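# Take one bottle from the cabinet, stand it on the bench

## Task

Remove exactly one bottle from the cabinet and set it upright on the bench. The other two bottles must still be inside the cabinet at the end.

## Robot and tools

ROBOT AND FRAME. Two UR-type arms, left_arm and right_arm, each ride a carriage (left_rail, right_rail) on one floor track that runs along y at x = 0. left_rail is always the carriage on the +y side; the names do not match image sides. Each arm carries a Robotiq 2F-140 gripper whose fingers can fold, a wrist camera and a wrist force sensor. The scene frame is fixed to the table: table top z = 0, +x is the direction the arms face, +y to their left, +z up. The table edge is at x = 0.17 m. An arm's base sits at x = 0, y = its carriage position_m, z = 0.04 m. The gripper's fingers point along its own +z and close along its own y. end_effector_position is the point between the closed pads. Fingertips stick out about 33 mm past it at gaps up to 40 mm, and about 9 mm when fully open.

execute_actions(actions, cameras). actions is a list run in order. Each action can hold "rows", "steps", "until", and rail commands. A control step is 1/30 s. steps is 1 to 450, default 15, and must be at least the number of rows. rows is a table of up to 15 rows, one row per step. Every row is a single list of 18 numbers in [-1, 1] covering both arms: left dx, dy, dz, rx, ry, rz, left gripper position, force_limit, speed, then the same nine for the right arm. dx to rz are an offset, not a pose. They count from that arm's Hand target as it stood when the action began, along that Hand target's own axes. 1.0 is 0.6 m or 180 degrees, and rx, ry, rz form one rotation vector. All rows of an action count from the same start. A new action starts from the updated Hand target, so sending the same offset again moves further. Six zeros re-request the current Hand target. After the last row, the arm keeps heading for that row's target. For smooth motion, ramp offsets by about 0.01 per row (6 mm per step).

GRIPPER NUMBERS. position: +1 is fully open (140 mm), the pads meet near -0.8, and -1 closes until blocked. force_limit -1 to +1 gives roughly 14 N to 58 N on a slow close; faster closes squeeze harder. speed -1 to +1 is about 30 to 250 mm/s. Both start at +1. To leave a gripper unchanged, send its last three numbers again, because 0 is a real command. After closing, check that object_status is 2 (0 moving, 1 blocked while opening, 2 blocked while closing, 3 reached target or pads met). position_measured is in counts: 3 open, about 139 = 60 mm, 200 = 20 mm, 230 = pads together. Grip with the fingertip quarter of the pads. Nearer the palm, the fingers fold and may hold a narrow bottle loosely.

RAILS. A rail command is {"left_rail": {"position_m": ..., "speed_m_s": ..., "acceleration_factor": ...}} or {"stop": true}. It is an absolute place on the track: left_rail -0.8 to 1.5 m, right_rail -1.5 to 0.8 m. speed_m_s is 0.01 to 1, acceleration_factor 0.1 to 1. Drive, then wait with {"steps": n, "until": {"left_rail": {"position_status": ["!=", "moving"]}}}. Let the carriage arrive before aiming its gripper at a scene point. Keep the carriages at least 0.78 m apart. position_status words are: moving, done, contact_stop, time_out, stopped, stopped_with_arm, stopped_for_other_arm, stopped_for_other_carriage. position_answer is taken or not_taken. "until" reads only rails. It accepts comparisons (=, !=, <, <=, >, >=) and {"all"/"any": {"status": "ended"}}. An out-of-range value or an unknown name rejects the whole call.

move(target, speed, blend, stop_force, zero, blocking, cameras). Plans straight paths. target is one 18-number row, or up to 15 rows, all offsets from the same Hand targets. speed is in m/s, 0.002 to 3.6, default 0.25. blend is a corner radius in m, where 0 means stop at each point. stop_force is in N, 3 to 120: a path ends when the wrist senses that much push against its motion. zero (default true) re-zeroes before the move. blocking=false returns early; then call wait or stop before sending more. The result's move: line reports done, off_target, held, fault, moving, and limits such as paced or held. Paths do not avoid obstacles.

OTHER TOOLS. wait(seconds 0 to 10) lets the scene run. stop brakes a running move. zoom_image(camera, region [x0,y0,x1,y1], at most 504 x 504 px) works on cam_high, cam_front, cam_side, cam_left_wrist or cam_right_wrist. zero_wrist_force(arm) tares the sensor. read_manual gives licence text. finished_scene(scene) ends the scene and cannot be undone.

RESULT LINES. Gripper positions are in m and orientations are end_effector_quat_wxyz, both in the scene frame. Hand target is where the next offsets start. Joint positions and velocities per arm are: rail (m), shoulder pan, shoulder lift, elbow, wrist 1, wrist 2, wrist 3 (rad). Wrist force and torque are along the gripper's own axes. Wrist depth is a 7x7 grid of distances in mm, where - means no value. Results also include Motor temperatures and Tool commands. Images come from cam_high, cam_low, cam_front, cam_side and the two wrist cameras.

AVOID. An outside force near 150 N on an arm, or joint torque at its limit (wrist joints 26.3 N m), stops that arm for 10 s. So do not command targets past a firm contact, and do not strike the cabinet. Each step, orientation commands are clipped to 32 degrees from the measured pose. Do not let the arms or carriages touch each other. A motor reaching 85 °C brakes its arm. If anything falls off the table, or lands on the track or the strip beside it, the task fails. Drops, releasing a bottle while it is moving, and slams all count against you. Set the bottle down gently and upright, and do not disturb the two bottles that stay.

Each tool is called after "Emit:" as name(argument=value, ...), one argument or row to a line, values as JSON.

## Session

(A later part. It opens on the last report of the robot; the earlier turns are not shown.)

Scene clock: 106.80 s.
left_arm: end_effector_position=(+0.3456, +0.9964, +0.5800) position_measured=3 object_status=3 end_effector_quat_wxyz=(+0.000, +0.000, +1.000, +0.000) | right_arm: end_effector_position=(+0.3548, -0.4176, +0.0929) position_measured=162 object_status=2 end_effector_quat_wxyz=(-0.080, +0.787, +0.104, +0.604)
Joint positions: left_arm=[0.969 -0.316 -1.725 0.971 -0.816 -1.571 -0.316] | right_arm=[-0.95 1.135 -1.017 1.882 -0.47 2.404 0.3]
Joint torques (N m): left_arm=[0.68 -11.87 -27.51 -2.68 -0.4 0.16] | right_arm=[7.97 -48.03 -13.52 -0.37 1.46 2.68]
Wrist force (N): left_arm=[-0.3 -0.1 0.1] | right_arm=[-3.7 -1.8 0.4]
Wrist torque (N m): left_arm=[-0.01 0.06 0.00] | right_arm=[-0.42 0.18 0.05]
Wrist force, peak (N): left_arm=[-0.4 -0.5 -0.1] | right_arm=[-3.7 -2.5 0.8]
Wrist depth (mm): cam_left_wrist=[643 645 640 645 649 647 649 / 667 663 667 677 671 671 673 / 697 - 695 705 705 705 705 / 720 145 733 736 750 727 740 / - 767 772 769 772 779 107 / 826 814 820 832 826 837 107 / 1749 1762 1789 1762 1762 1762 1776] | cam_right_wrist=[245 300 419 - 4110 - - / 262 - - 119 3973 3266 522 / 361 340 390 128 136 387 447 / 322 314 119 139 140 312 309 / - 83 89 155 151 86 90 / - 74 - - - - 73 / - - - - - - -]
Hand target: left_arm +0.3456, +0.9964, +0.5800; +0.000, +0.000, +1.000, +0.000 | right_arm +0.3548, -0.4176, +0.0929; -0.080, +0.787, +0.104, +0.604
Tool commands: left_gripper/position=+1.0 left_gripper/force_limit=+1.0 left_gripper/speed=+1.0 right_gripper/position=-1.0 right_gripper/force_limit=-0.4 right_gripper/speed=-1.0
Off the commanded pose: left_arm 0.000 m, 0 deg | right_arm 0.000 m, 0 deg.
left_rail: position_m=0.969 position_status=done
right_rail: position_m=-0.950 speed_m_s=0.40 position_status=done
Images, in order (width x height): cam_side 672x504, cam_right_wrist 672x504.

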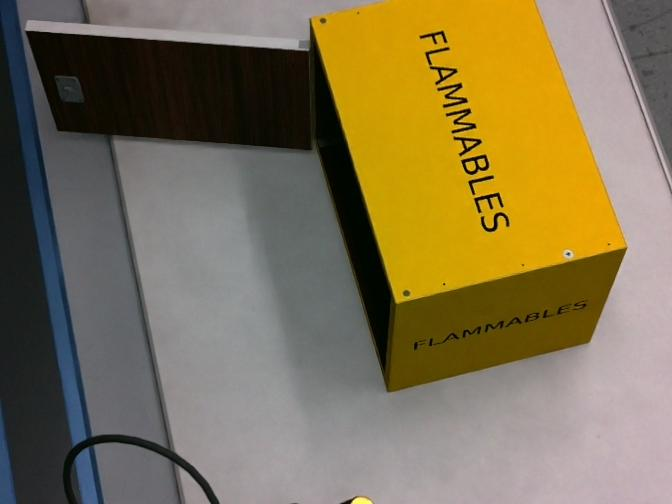

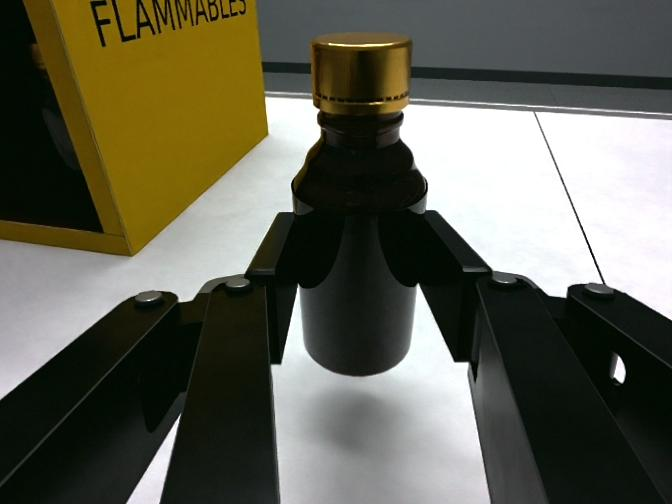

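Emit:
move(
  target=[0,0,0,0,0,0,1,1,1,-0.0483,0,0.0129,0,0,0,-1,-0.4,-1],
  speed=0.06,
  stop_force=8,
)

Emit:
move(
  target=[0,0,0,0,0,0,1,1,1,-0.029,0,0.0078,0,0,0,-1,-0.4,-1],
  speed=0.01,
  stop_force=4,
  cameras=["cam_right_wrist", "cam_side", "cam_high"],
)

Scene clock: 108.90 s.
left_arm: end_effector_position=(+0.3456, +0.9964, +0.5800) position_measured=3 object_status=3 end_effector_quat_wxyz=(+0.000, +0.000, +1.000, +0.000) | right_arm: end_effector_position=(+0.3547, -0.4176, +0.0629) position_measured=162 object_status=2 end_effector_quat_wxyz=(-0.080, +0.787, +0.104, +0.604)
Joint positions: left_arm=[0.969 -0.316 -1.725 0.971 -0.816 -1.571 -0.316] | right_arm=[-0.95 1.135 -0.959 1.892 -0.537 2.404 0.3]
Joint torques (N m): left_arm=[0.65 -12.56 -28.07 -2.7 -0.49 0.03] | right_arm=[2.85 -31.95 -3.89 -3.18 3.17 -3.21]
Wrist force (N): left_arm=[-0.3 0.1 -0.2] | right_arm=[-3.5 -1.6 0.7]
Wrist torque (N m): left_arm=[0.02 0.07 0.00] | right_arm=[-0.39 0.15 0.09]
Wrist force, peak (N): left_arm=[-0.4 -0.3 -0.3] | right_arm=[-4.6 -1.6 0.8]
Wrist depth (mm): cam_left_wrist=[642 642 642 647 647 651 652 / 661 665 667 671 675 675 677 / 703 697 697 699 703 707 709 / 716 722 733 738 740 738 736 / - 764 772 782 782 779 107 / 823 814 814 826 823 829 107 / 1749 1776 1789 1762 1762 1803 1803] | cam_right_wrist=[244 299 - 4182 5298 4415 - / 265 297 410 119 - - - / 312 304 329 - 136 327 - / - 254 256 142 134 276 - / - 83 89 146 - 86 90 / - 74 69 169 - - 73 / - - - - - - -]
Hand target: left_arm +0.3456, +0.9964, +0.5800; +0.000, +0.000, +1.000, +0.000 | right_arm +0.3547, -0.4176, +0.0629; -0.080, +0.787, +0.104, +0.604
Off the commanded pose: left_arm 0.000 m, 0 deg | right_arm 0.000 m, 0 deg.
left_rail: position_m=0.969 position_status=done
right_rail: position_m=-0.950 speed_m_s=0.40 position_status=done
move: done

Scene clock: 111.40 s.
left_arm: end_effector_position=(+0.3456, +0.9964, +0.5800) position_measured=3 object_status=3 end_effector_quat_wxyz=(+0.000, +0.000, +1.000, +0.000) | right_arm: end_effector_position=(+0.3547, -0.4176, +0.0497) position_measured=162 object_status=2 end_effector_quat_wxyz=(-0.079, +0.787, +0.104, +0.603)
Joint positions: left_arm=[0.969 -0.316 -1.725 0.971 -0.816 -1.571 -0.316] | right_arm=[-0.95 1.135 -0.932 1.894 -0.566 2.404 0.3]
Joint torques (N m): left_arm=[0.6 -12.57 -28.24 -2.6 -0.4 0] | right_arm=[-6.8 -51.54 -11.5 0.87 -0.95 -0.21]
Wrist force (N): left_arm=[0.0 -0.1 -0.3] | right_arm=[-2.0 -2.1 -0.1]
Wrist torque (N m): left_arm=[-0.03 0.00 -0.01] | right_arm=[-0.42 0.11 0.08]
Wrist force, peak (N): left_arm=[-0.4 -0.4 -0.3] | right_arm=[9.7 -1.2 -4.6]
Wrist depth (mm): cam_left_wrist=[643 642 642 643 669 651 647 / 663 661 669 671 707 673 675 / 695 699 699 699 709 705 705 / 718 720 738 740 743 738 727 / - 764 757 764 777 777 107 / 829 803 - 829 829 826 107 / 1736 1749 1789 1724 1776 1776 1749] | cam_right_wrist=[245 290 436 4257 - 3137 4182 / 270 308 403 120 - - 533 / 298 292 - 128 - 316 336 / - - 117 139 137 239 209 / - 84 89 149 123 86 90 / - 74 69 - - - 73 / - - - - - - -]
Hand target: left_arm +0.3456, +0.9964, +0.5800; +0.000, +0.000, +1.000, +0.000 | right_arm +0.3547, -0.4176, +0.0497; -0.080, +0.787, +0.104, +0.604 (not the last commanded pose)
Off the commanded pose: left_arm 0.000 m, 0 deg | right_arm 0.005 m, 0 deg.
left_rail: position_m=0.969 position_status=done
right_rail: position_m=-0.950 speed_m_s=0.40 position_status=done
move: contact (right_arm)
Images, in order (width x height): cam_high 672x504, cam_side 672x504, cam_right_wrist 672x504.

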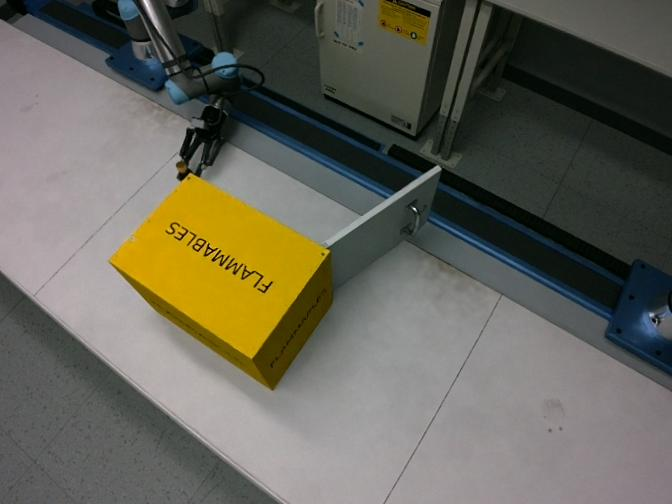

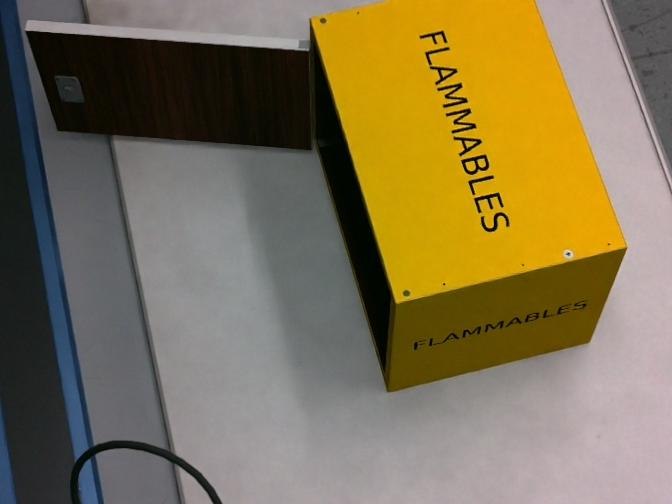

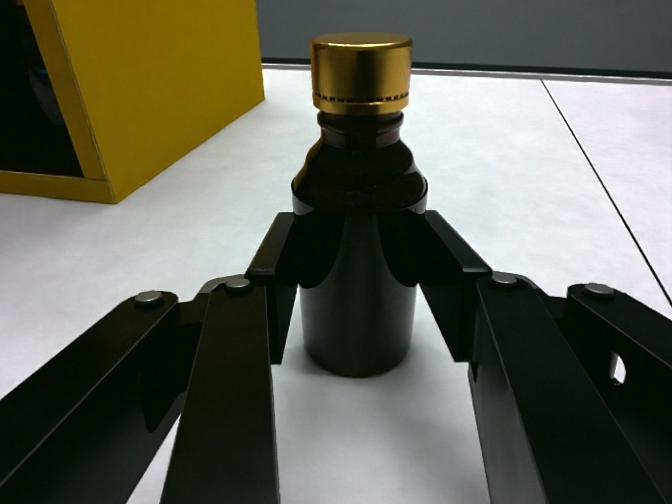

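Emit:
move(
  target=[
    [0,0,0,0,0,0,1,1,1,0,0,0,0,0,0,0.25,-1,-1],
    [0,0,0,0,0,0,1,1,1,0,0,-0.1667,0,0,0,0.25,-1,-1],
  ],
  speed=0.1,
  cameras=["cam_right_wrist", "cam_side", "cam_high"],
)

Scene clock: 115.63 s.
left_arm: end_effector_position=(+0.3456, +0.9964, +0.5800) position_measured=3 object_status=3 end_effector_quat_wxyz=(+0.000, +0.000, +1.000, +0.000) | right_arm: end_effector_position=(+0.2615, -0.4426, +0.0755) position_measured=98 object_status=3 end_effector_quat_wxyz=(-0.080, +0.787, +0.104, +0.604)
Joint positions: left_arm=[0.969 -0.316 -1.725 0.971 -0.816 -1.571 -0.316] | right_arm=[-0.95 1.323 -1.005 1.95 -0.443 2.574 0.434]
Joint torques (N m): left_arm=[0.62 -12.34 -28.37 -2.67 -0.51 0.16] | right_arm=[10.55 -47.18 -22.62 2.72 3.18 2.92]
Wrist force (N): left_arm=[-0.4 -0.2 -0.2] | right_arm=[-0.8 -1.7 -0.6]
Wrist torque (N m): left_arm=[-0.06 0.08 0.00] | right_arm=[-0.37 0.19 0.04]
Wrist force, peak (N): left_arm=[-0.4 -0.1 -0.5] | right_arm=[-2.5 -1.9 0.1]
Wrist depth (mm): cam_left_wrist=[637 638 647 645 643 649 649 / 663 660 667 669 671 679 677 / 701 701 705 701 705 705 709 / 720 722 733 740 738 736 736 / - 764 754 782 777 777 107 / 820 806 817 826 790 829 107 / 1749 1789 1776 1736 1762 1776 1789] | cam_right_wrist=[627 350 465 - 3725 - - / 537 377 - 212 - - 495 / 391 390 395 - - 398 398 / - - 158 272 272 135 - / - 92 215 229 246 108 75 / - 69 192 198 - - - / - - - - 163 - -]
Hand target: left_arm +0.3456, +0.9964, +0.5800; +0.000, +0.000, +1.000, +0.000 | right_arm +0.2614, -0.4426, +0.0756; -0.080, +0.787, +0.104, +0.604
Off the commanded pose: left_arm 0.000 m, 0 deg | right_arm 0.000 m, 0 deg.
left_rail: position_m=0.969 position_status=done
right_rail: position_m=-0.950 speed_m_s=0.40 position_status=done
move: done
Images, in order (width x height): cam_high 672x504, cam_side 672x504, cam_right_wrist 672x504.

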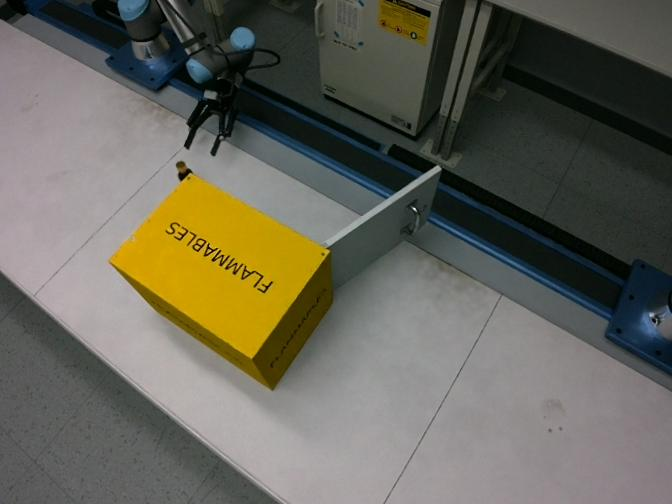

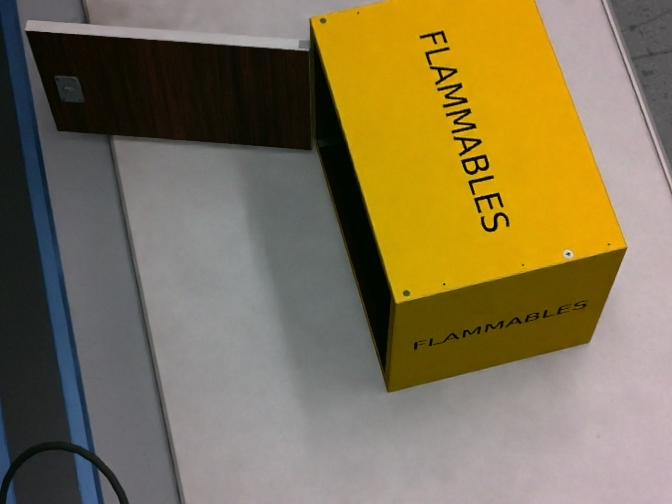

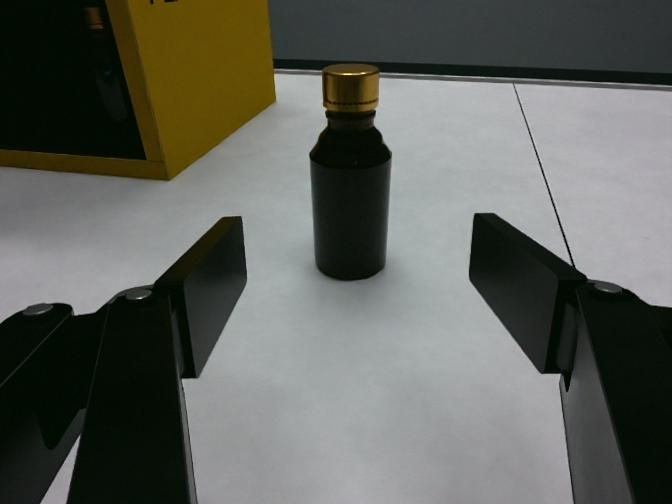

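Emit:
execute_actions(
  actions=[
    {"right_rail": {"position_m": -1.25, "acceleration_factor": 0.5, "speed_m_s": 0.5}, "left_rail": {"position_m": 0.6, "acceleration_factor": 0.5, "speed_m_s": 0.5}, "steps": 150, "until": {"all": {"status": "ended"}}},
  ],
)

Emit:
move(
  target=[
    [0.1327,-0.4457,0.3,0,-0.1111,0,-0.9,-1,0,0,0,0,0,0,0,0.25,-1,-1],
    [0.1327,-0.5873,0.5233,0,-0.1111,0,-0.9,-1,0,0,0,0,0,0,0,0.25,-1,-1],
  ],
  speed=0.25,
  blend=0.02,
  cameras=["cam_left_wrist", "cam_side", "cam_high", "cam_front"],
)

Scene clock: 123.73 s.
left_arm: end_effector_position=(+0.3456, +0.6272, +0.5800) position_measured=3 object_status=3 end_effector_quat_wxyz=(+0.000, +0.000, +1.000, +0.000) | right_arm: end_effector_position=(+0.2614, -0.7426, +0.0756) position_measured=98 object_status=3 end_effector_quat_wxyz=(-0.080, +0.787, +0.104, +0.604)
Joint positions: left_arm=[0.6 -0.316 -1.725 0.971 -0.816 -1.571 -0.316] | right_arm=[-1.25 1.323 -1.005 1.95 -0.442 2.574 0.434]
Joint torques (N m): left_arm=[0.78 -12.76 -29.38 -2.61 -0.52 0.09] | right_arm=[7.21 -44.73 -10.88 0.07 1.94 2.57]
Wrist force (N): left_arm=[-0.1 0.0 -0.2] | right_arm=[-1.0 -1.8 -0.4]
Wrist torque (N m): left_arm=[0.00 0.03 0.00] | right_arm=[-0.39 0.22 0.04]
Wrist force, peak (N): left_arm=[-0.2 -1.1 -0.5] | right_arm=[-1.1 -2.6 -0.5]
Wrist depth (mm): cam_left_wrist=[592 643 642 643 647 643 654 / 647 669 656 669 669 675 681 / 693 697 707 705 705 707 707 / 647 720 752 736 740 731 738 / - 136 754 812 782 785 107 / 823 820 817 826 829 834 107 / 1736 1749 1789 1803 1736 1776 1789] | cam_right_wrist=[- 4041 4498 - 5072 5298 - / - 689 531 - 580 - 497 / - 388 423 368 381 - 374 / - - 140 291 - 147 282 / - 92 123 - - 108 75 / - 69 193 - 192 190 - / - - 162 - 164 - -]
Hand target: left_arm +0.3456, +0.6272, +0.5800; +0.000, +0.000, +1.000, +0.000 | right_arm +0.2614, -0.7426, +0.0756; -0.080, +0.787, +0.104, +0.604
Tool commands: left_gripper/position=+1.0 left_gripper/force_limit=+1.0 left_gripper/speed=+1.0 right_gripper/position=+0.25 right_gripper/force_limit=-1.0 right_gripper/speed=-1.0
Off the commanded pose: left_arm 0.000 m, 0 deg | right_arm 0.000 m, 0 deg.
left_rail: position_m=0.600 speed_m_s=0.50 position_status=done
right_rail: position_m=-1.250 speed_m_s=0.50 position_status=done

Scene clock: 126.37 s.
left_arm: end_effector_position=(+0.2660, +0.2749, +0.2661) position_measured=233 object_status=3 end_effector_quat_wxyz=(+0.174, +0.000, +0.985, +0.000) | right_arm: end_effector_position=(+0.2614, -0.7426, +0.0756) position_measured=98 object_status=3 end_effector_quat_wxyz=(-0.080, +0.787, +0.104, +0.604)
Joint positions: left_arm=[0.6 -1.491 -1.938 2.05 -1.711 -1.223 -1.486] | right_arm=[-1.25 1.323 -1.005 1.95 -0.443 2.574 0.434]
Joint torques (N m): left_arm=[8.11 -2.01 -12.25 -4.66 -0.86 1.89] | right_arm=[1.48 -41.54 -4.79 -1.15 0.23 2.21]
Wrist force (N): left_arm=[-0.1 -0.8 -0.1] | right_arm=[-1.0 -1.7 -0.4]
Wrist torque (N m): left_arm=[-0.20 -0.02 -0.05] | right_arm=[-0.38 0.21 0.04]
Wrist force, peak (N): left_arm=[0.3 -1.6 1.3] | right_arm=[-1.3 -2.0 -0.4]
Wrist depth (mm): cam_left_wrist=[- 85 141 338 339 337 338 / - 94 277 372 371 373 372 / - 105 395 414 412 414 416 / 452 119 445 143 466 466 467 / 502 132 91 93 92 92 533 / - 64 71 - - 73 587 / - - - - - 68 -] | cam_right_wrist=[- 5182 4768 4584 - 4257 3908 / 548 - - 570 562 634 523 / 413 377 - 385 384 - 379 / - 309 157 287 287 143 296 / - 92 137 232 - 108 75 / - 69 - 201 - - - / - - 165 - 163 - -]
Hand target: left_arm +0.2660, +0.2749, +0.2660; +0.174, +0.000, +0.985, +0.000 | right_arm +0.2614, -0.7426, +0.0756; -0.080, +0.787, +0.104, +0.604
Off the commanded pose: left_arm 0.000 m, 0 deg | right_arm 0.000 m, 0 deg.
left_rail: position_m=0.600 speed_m_s=0.50 position_status=done
right_rail: position_m=-1.250 speed_m_s=0.50 position_status=done
move: done
Images, in order (width x height): cam_high 672x504, cam_front 672x504, cam_side 672x504, cam_left_wrist 672x504.

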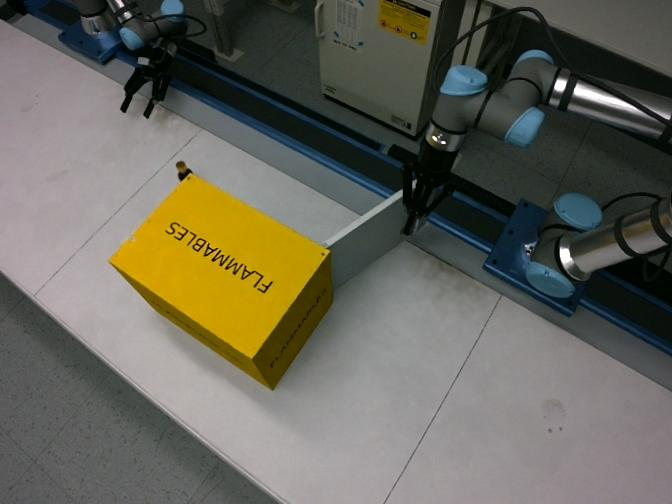

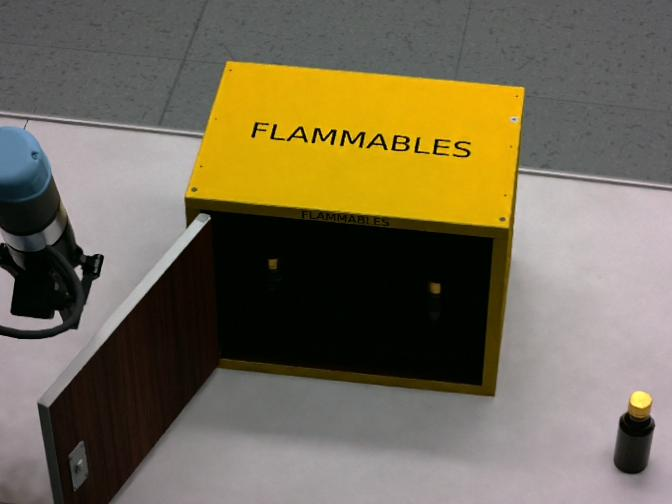

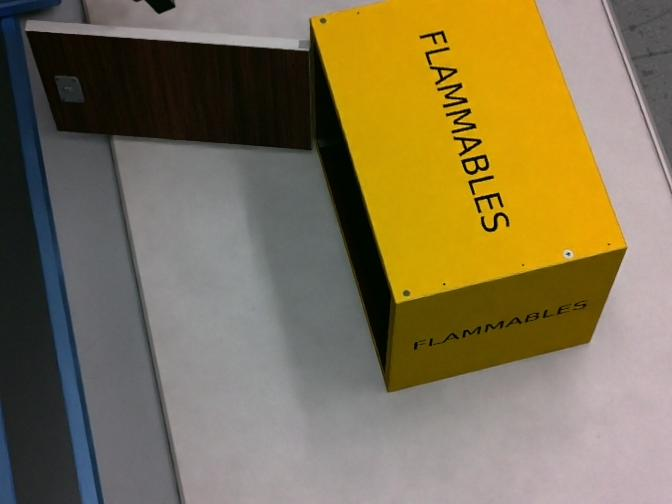

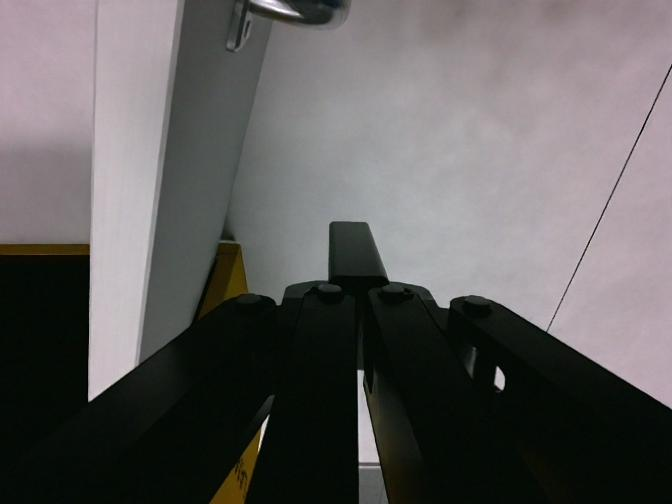

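Emit:
move(
  target=[
    [0.0212,-0.1035,-0.0077,0,0,0,-0.9,-1,0,0,0,0,0,0,0,0.25,-1,-1],
    [0.0428,-0.1867,-0.0156,0,0,0,-0.9,-1,0,0,0,0,0,0,0,0.25,-1,-1],
    [0.0393,-0.3018,-0.0143,0,0,0,-0.9,-1,0,0,0,0,0,0,0,0.25,-1,-1],
    [0.0006,-0.4082,-0.0002,0,0,0,-0.9,-1,0,0,0,0,0,0,0,0.25,-1,-1],
    [-0.0705,-0.4953,0.0257,0,0,0,-0.9,-1,0,0,0,0,0,0,0,0.25,-1,-1],
  ],
  speed=0.1,
  blend=0.01,
  stop_force=20,
  cameras=["cam_left_wrist", "cam_side", "cam_front"],
)

Scene clock: 131.47 s.
left_arm: end_effector_position=(+0.3110, -0.0223, +0.2660) position_measured=233 object_status=3 end_effector_quat_wxyz=(+0.174, +0.000, +0.985, +0.000) | right_arm: end_effector_position=(+0.2614, -0.7426, +0.0756) position_measured=98 object_status=3 end_effector_quat_wxyz=(-0.080, +0.787, +0.104, +0.604)
Joint positions: left_arm=[0.6 -1.458 -1.205 1.32 -1.727 -1.224 -1.451] | right_arm=[-1.25 1.323 -1.005 1.95 -0.443 2.574 0.434]
Joint torques (N m): left_arm=[7.99 -32.32 -39.44 -1.84 -0.34 2.12] | right_arm=[-8.16 -34.86 -5.13 -1.18 0.17 1.55]
Wrist force (N): left_arm=[1.0 2.9 -0.3] | right_arm=[-1.2 -1.7 -0.3]
Wrist torque (N m): left_arm=[-0.23 0.16 -0.08] | right_arm=[-0.38 0.26 0.04]
Wrist force, peak (N): left_arm=[-0.4 8.9 -0.4] | right_arm=[-1.0 -2.0 -0.4]
Wrist depth (mm): cam_left_wrist=[195 241 324 336 337 337 338 / 165 184 213 355 372 371 372 / - 154 176 249 363 416 414 / - 132 157 163 260 369 467 / 501 127 91 93 93 92 520 / - 63 71 - - 73 586 / - - - - - 69 -] | cam_right_wrist=[- 3137 3973 4110 - 3784 3845 / 572 - - 627 - 548 - / - 412 357 - - - 354 / 279 - 158 - - 136 301 / - 92 123 - - 108 75 / - 69 - 186 184 - - / - - - - - - -]
Hand target: left_arm +0.3110, -0.0223, +0.2660; +0.174, +0.000, +0.985, +0.000 | right_arm +0.2614, -0.7426, +0.0756; -0.080, +0.787, +0.104, +0.604
Off the commanded pose: left_arm 0.000 m, 0 deg | right_arm 0.000 m, 0 deg.
left_rail: position_m=0.600 speed_m_s=0.50 position_status=done
right_rail: position_m=-1.250 speed_m_s=0.50 position_status=done
move: done
Images, in order (width x height): cam_front 672x504, cam_side 672x504, cam_left_wrist 672x504.

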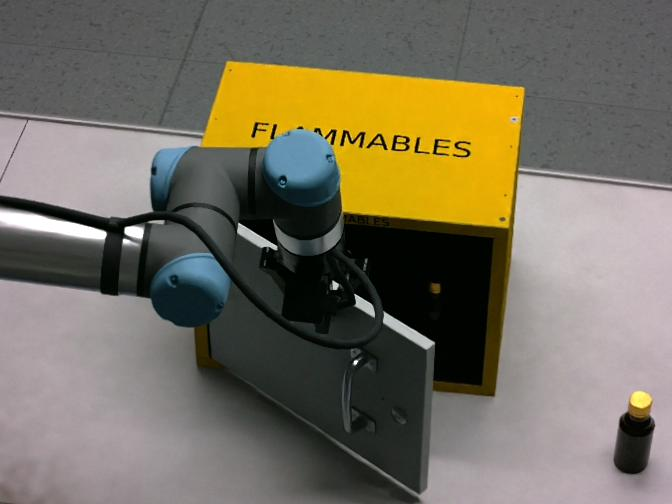

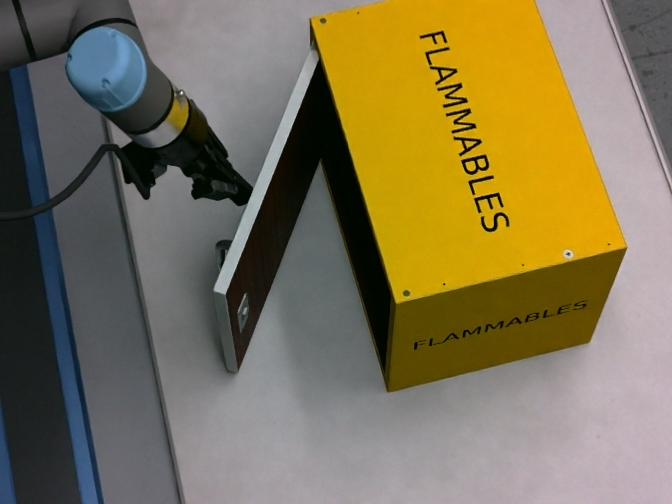

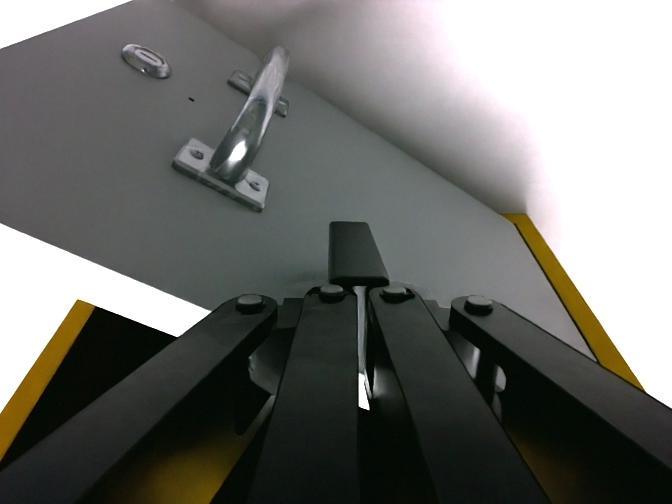

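Emit:
move(
  target=[
    [-0.0705,-0.0462,0.0257,0,0,0,-0.9,-1,0,0,0,0,0,0,0,0.25,-1,-1],
    [-0.1236,-0.0655,0.045,0,0,0,-0.9,-1,0,0,0,0,0,0,0,0.25,-1,-1],
  ],
  speed=0.06,
  blend=0.01,
  stop_force=15,
  cameras=["cam_left_wrist", "cam_side", "cam_front"],
)

Scene clock: 134.67 s.
left_arm: end_effector_position=(+0.3899, -0.0616, +0.2660) position_measured=233 object_status=3 end_effector_quat_wxyz=(+0.174, +0.000, +0.985, +0.000) | right_arm: end_effector_position=(+0.2614, -0.7426, +0.0756) position_measured=98 object_status=3 end_effector_quat_wxyz=(-0.080, +0.787, +0.104, +0.604)
Joint positions: left_arm=[0.6 -1.352 -1.037 1.083 -1.695 -1.23 -1.339] | right_arm=[-1.25 1.323 -1.005 1.95 -0.443 2.574 0.434]
Joint torques (N m): left_arm=[9.45 -39.03 -39.03 -1.69 -0.16 2.15] | right_arm=[-7.37 -31.35 -4.93 -1.19 0.14 1.05]
Wrist force (N): left_arm=[2.3 2.1 -0.6] | right_arm=[-0.8 -1.7 -0.5]
Wrist torque (N m): left_arm=[-0.13 0.11 -0.06] | right_arm=[-0.39 0.18 0.04]
Wrist force, peak (N): left_arm=[2.0 4.2 -0.6] | right_arm=[-1.1 -1.9 -0.4]
Wrist depth (mm): cam_left_wrist=[334 334 335 335 337 337 337 / 368 286 282 345 362 372 372 / 200 210 209 250 274 302 329 / 166 168 182 163 206 226 241 / 138 143 91 93 93 92 187 / - 63 71 - - 73 165 / - - - - - 69 -] | cam_right_wrist=[602 - 3506 4967 - - 4041 / 569 587 526 586 561 476 608 / 371 392 392 - 380 405 - / 292 306 157 - 273 144 - / - 92 223 223 240 124 75 / - 69 - - - 191 - / - - 166 164 163 163 -]
Hand target: left_arm +0.3899, -0.0616, +0.2660; +0.174, +0.000, +0.985, +0.000 | right_arm +0.2614, -0.7426, +0.0756; -0.080, +0.787, +0.104, +0.604
Off the commanded pose: left_arm 0.000 m, 0 deg | right_arm 0.000 m, 0 deg.
left_rail: position_m=0.600 speed_m_s=0.50 position_status=done
right_rail: position_m=-1.250 speed_m_s=0.50 position_status=done
move: done
Images, in order (width x height): cam_front 672x504, cam_side 672x504, cam_left_wrist 672x504.

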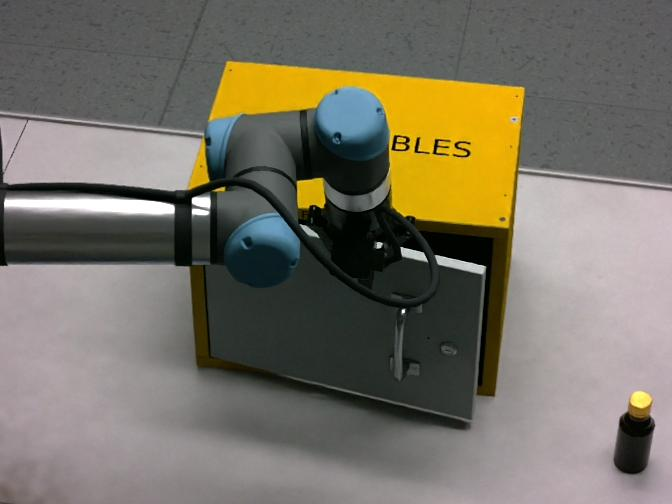

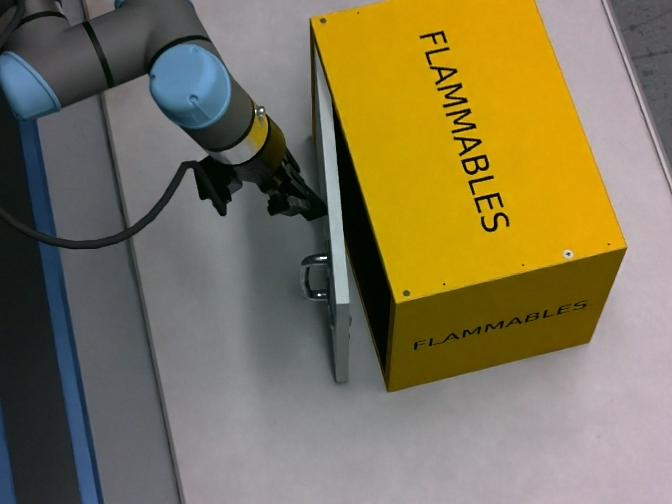

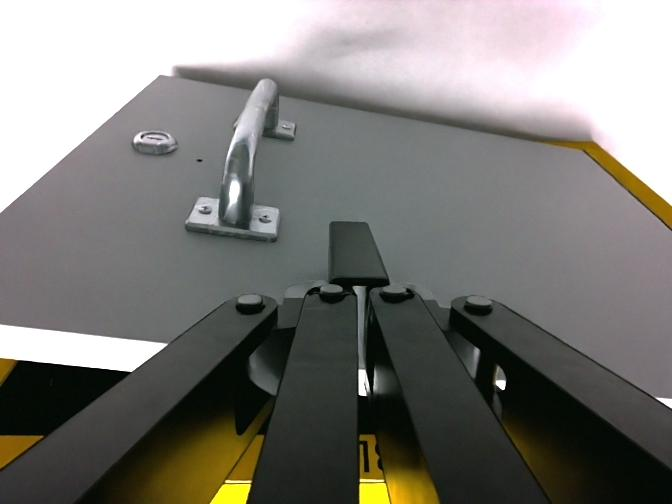

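Emit:
move(
  target=[-0.0705,-0.005,0.0257,0,0,0,-0.9,-1,0,0,0,0,0,0,0,0.25,-1,-1],
  speed=0.03,
  stop_force=10,
  cameras=["cam_left_wrist", "cam_side", "cam_front"],
)

Scene clock: 137.77 s.
left_arm: end_effector_position=(+0.4299, -0.0642, +0.2660) position_measured=233 object_status=3 end_effector_quat_wxyz=(+0.174, +0.000, +0.985, +0.000) | right_arm: end_effector_position=(+0.2614, -0.7426, +0.0756) position_measured=98 object_status=3 end_effector_quat_wxyz=(-0.080, +0.787, +0.104, +0.604)
Joint positions: left_arm=[0.6 -1.299 -0.984 1.004 -1.688 -1.235 -1.283] | right_arm=[-1.25 1.323 -1.005 1.95 -0.443 2.574 0.434]
Joint torques (N m): left_arm=[-6.3 -54.72 -11.94 -3.63 0.26 -1.83] | right_arm=[-7.94 -30.7 -5.22 -1.16 0.24 0.53]
Wrist force (N): left_arm=[1.7 -2.1 -0.3] | right_arm=[-1.0 -1.9 -0.4]
Wrist torque (N m): left_arm=[-0.22 -0.05 0.11] | right_arm=[-0.41 0.22 0.04]
Wrist force, peak (N): left_arm=[22.9 8.4 -14.1] | right_arm=[-1.0 -2.1 -0.3]
Wrist depth (mm): cam_left_wrist=[334 334 335 337 337 335 337 / 367 355 344 344 343 344 358 / 262 248 234 247 247 247 247 / 193 193 192 163 193 193 193 / 158 164 91 93 92 87 158 / - 63 71 - - 73 144 / - - - - - 69 -] | cam_right_wrist=[580 - 5182 5298 - 3845 - / - - 754 596 - - 515 / 371 357 - - - - 398 / - 310 138 - 272 135 - / - 92 122 230 248 124 75 / - 69 - - - - - / - - 163 - 164 164 -]
Hand target: left_arm +0.4299, -0.0642, +0.2660; +0.174, +0.000, +0.985, +0.000 (not the last commanded pose) | right_arm +0.2614, -0.7426, +0.0756; -0.080, +0.787, +0.104, +0.604
Off the commanded pose: left_arm 0.005 m, 0 deg | right_arm 0.000 m, 0 deg.
left_rail: position_m=0.600 speed_m_s=0.50 position_status=done
right_rail: position_m=-1.250 speed_m_s=0.50 position_status=done
move: contact (left_arm)
Images, in order (width x height): cam_front 672x504, cam_side 672x504, cam_left_wrist 672x504.

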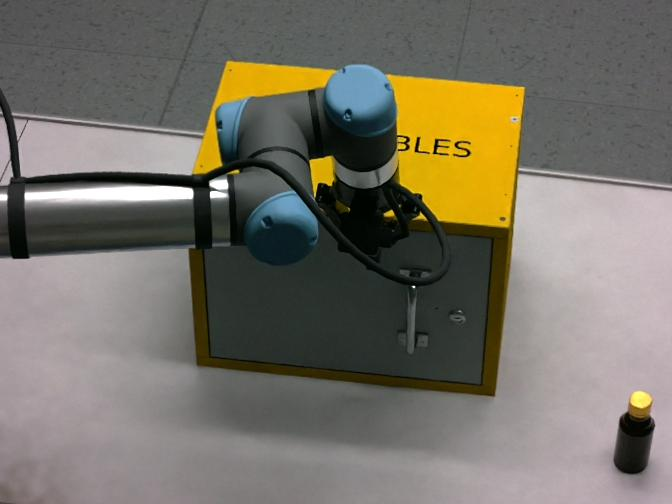

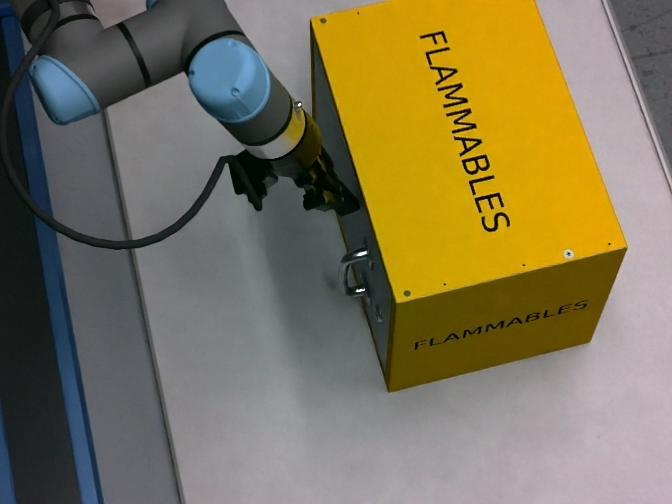

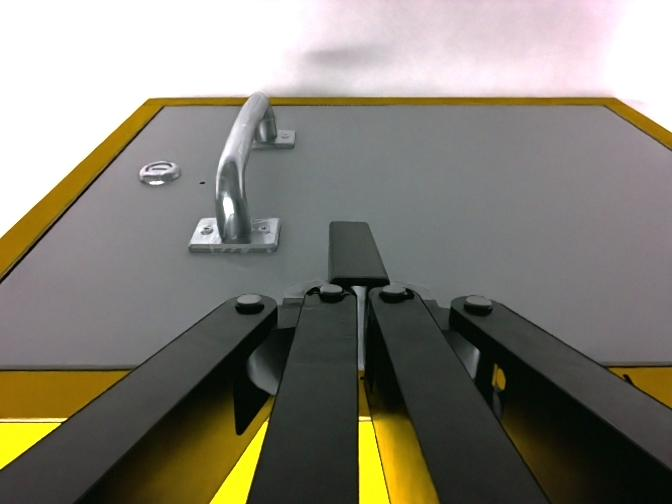

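Emit:
move(
  target=[
    [0.0783,0,-0.0285,0,0,0,-0.9,-1,0,0,0,0,0,0,0,0.25,-1,-1],
    [0.0997,0,-0.2137,0,0,0,-0.9,-1,0,0,0,0,0,0,0,0.25,-1,-1],
  ],
  speed=0.2,
  blend=0.02,
  cameras=["cam_side", "cam_front", "cam_high"],
)

Scene clock: 139.93 s.
left_arm: end_effector_position=(+0.3298, -0.0642, +0.3659) position_measured=233 object_status=3 end_effector_quat_wxyz=(+0.174, +0.000, +0.985, +0.000) | right_arm: end_effector_position=(+0.2614, -0.7426, +0.0756) position_measured=98 object_status=3 end_effector_quat_wxyz=(-0.080, +0.787, +0.104, +0.604)
Joint positions: left_arm=[0.6 -1.438 -1.07 0.87 -1.419 -1.225 -1.429] | right_arm=[-1.25 1.323 -1.005 1.95 -0.443 2.574 0.434]
Joint torques (N m): left_arm=[-6.83 -38.53 -37.35 -0.68 -0.72 -1.74] | right_arm=[-7.79 -30.88 -4.69 -1.14 0.17 0.26]
Wrist force (N): left_arm=[-0.4 -0.9 -0.1] | right_arm=[-0.9 -1.7 -0.6]
Wrist torque (N m): left_arm=[-0.22 0.03 0.11] | right_arm=[-0.38 0.19 0.04]
Wrist force, peak (N): left_arm=[1.6 -2.2 -0.5] | right_arm=[-1.1 -2.0 -0.5]
Wrist depth (mm): cam_left_wrist=[425 424 425 426 426 427 426 / 467 466 469 469 471 469 470 / 518 497 456 457 454 456 524 / 585 372 356 143 357 358 564 / 671 302 90 93 92 92 292 / - 63 71 - - 73 271 / - - - - - 69 -] | cam_right_wrist=[- 4584 3845 4584 - - - / - 596 589 614 - - - / - 410 400 385 381 - 377 / - - 158 288 271 147 283 / - 92 122 - - 124 75 / - 69 198 - - 197 - / - - - - - - -]
Hand target: left_arm +0.3298, -0.0642, +0.3660; +0.174, +0.000, +0.985, +0.000 | right_arm +0.2614, -0.7426, +0.0756; -0.080, +0.787, +0.104, +0.604
Off the commanded pose: left_arm 0.000 m, 0 deg | right_arm 0.000 m, 0 deg.
left_rail: position_m=0.600 speed_m_s=0.50 position_status=done
right_rail: position_m=-1.250 speed_m_s=0.50 position_status=done
move: done
Images, in order (width x height): cam_high 672x504, cam_front 672x504, cam_side 672x504.

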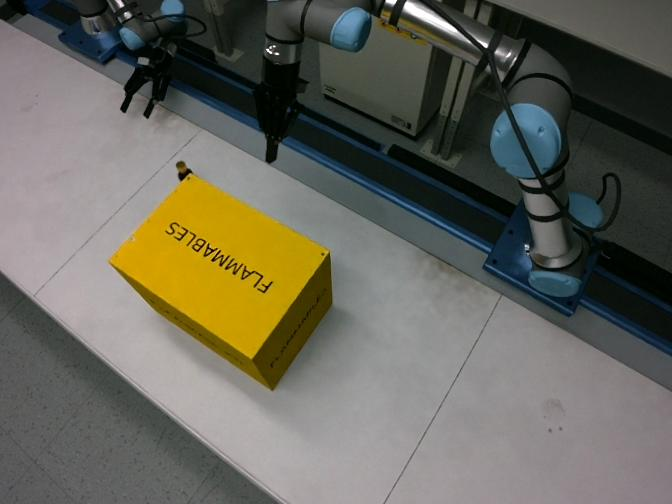

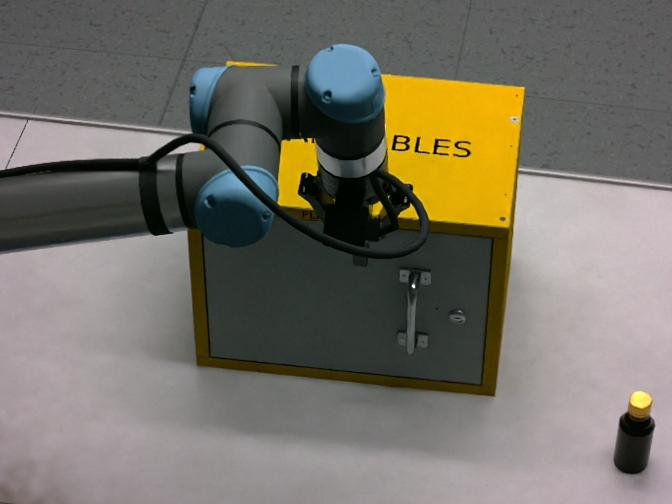

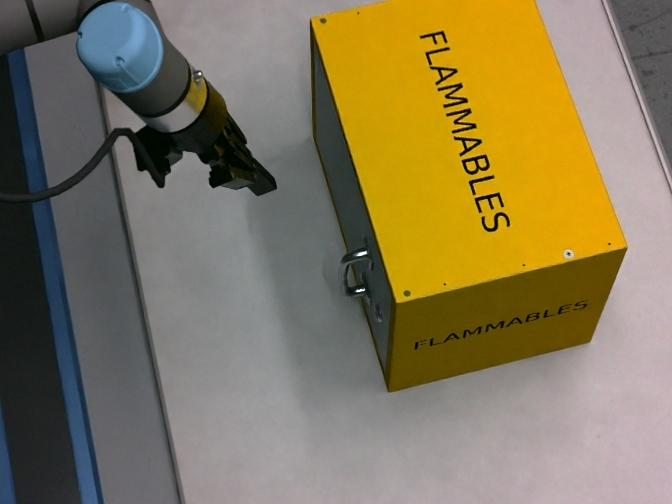

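Emit:
finished_scene(
  scene=1,
)

The scene is finished: the task was done.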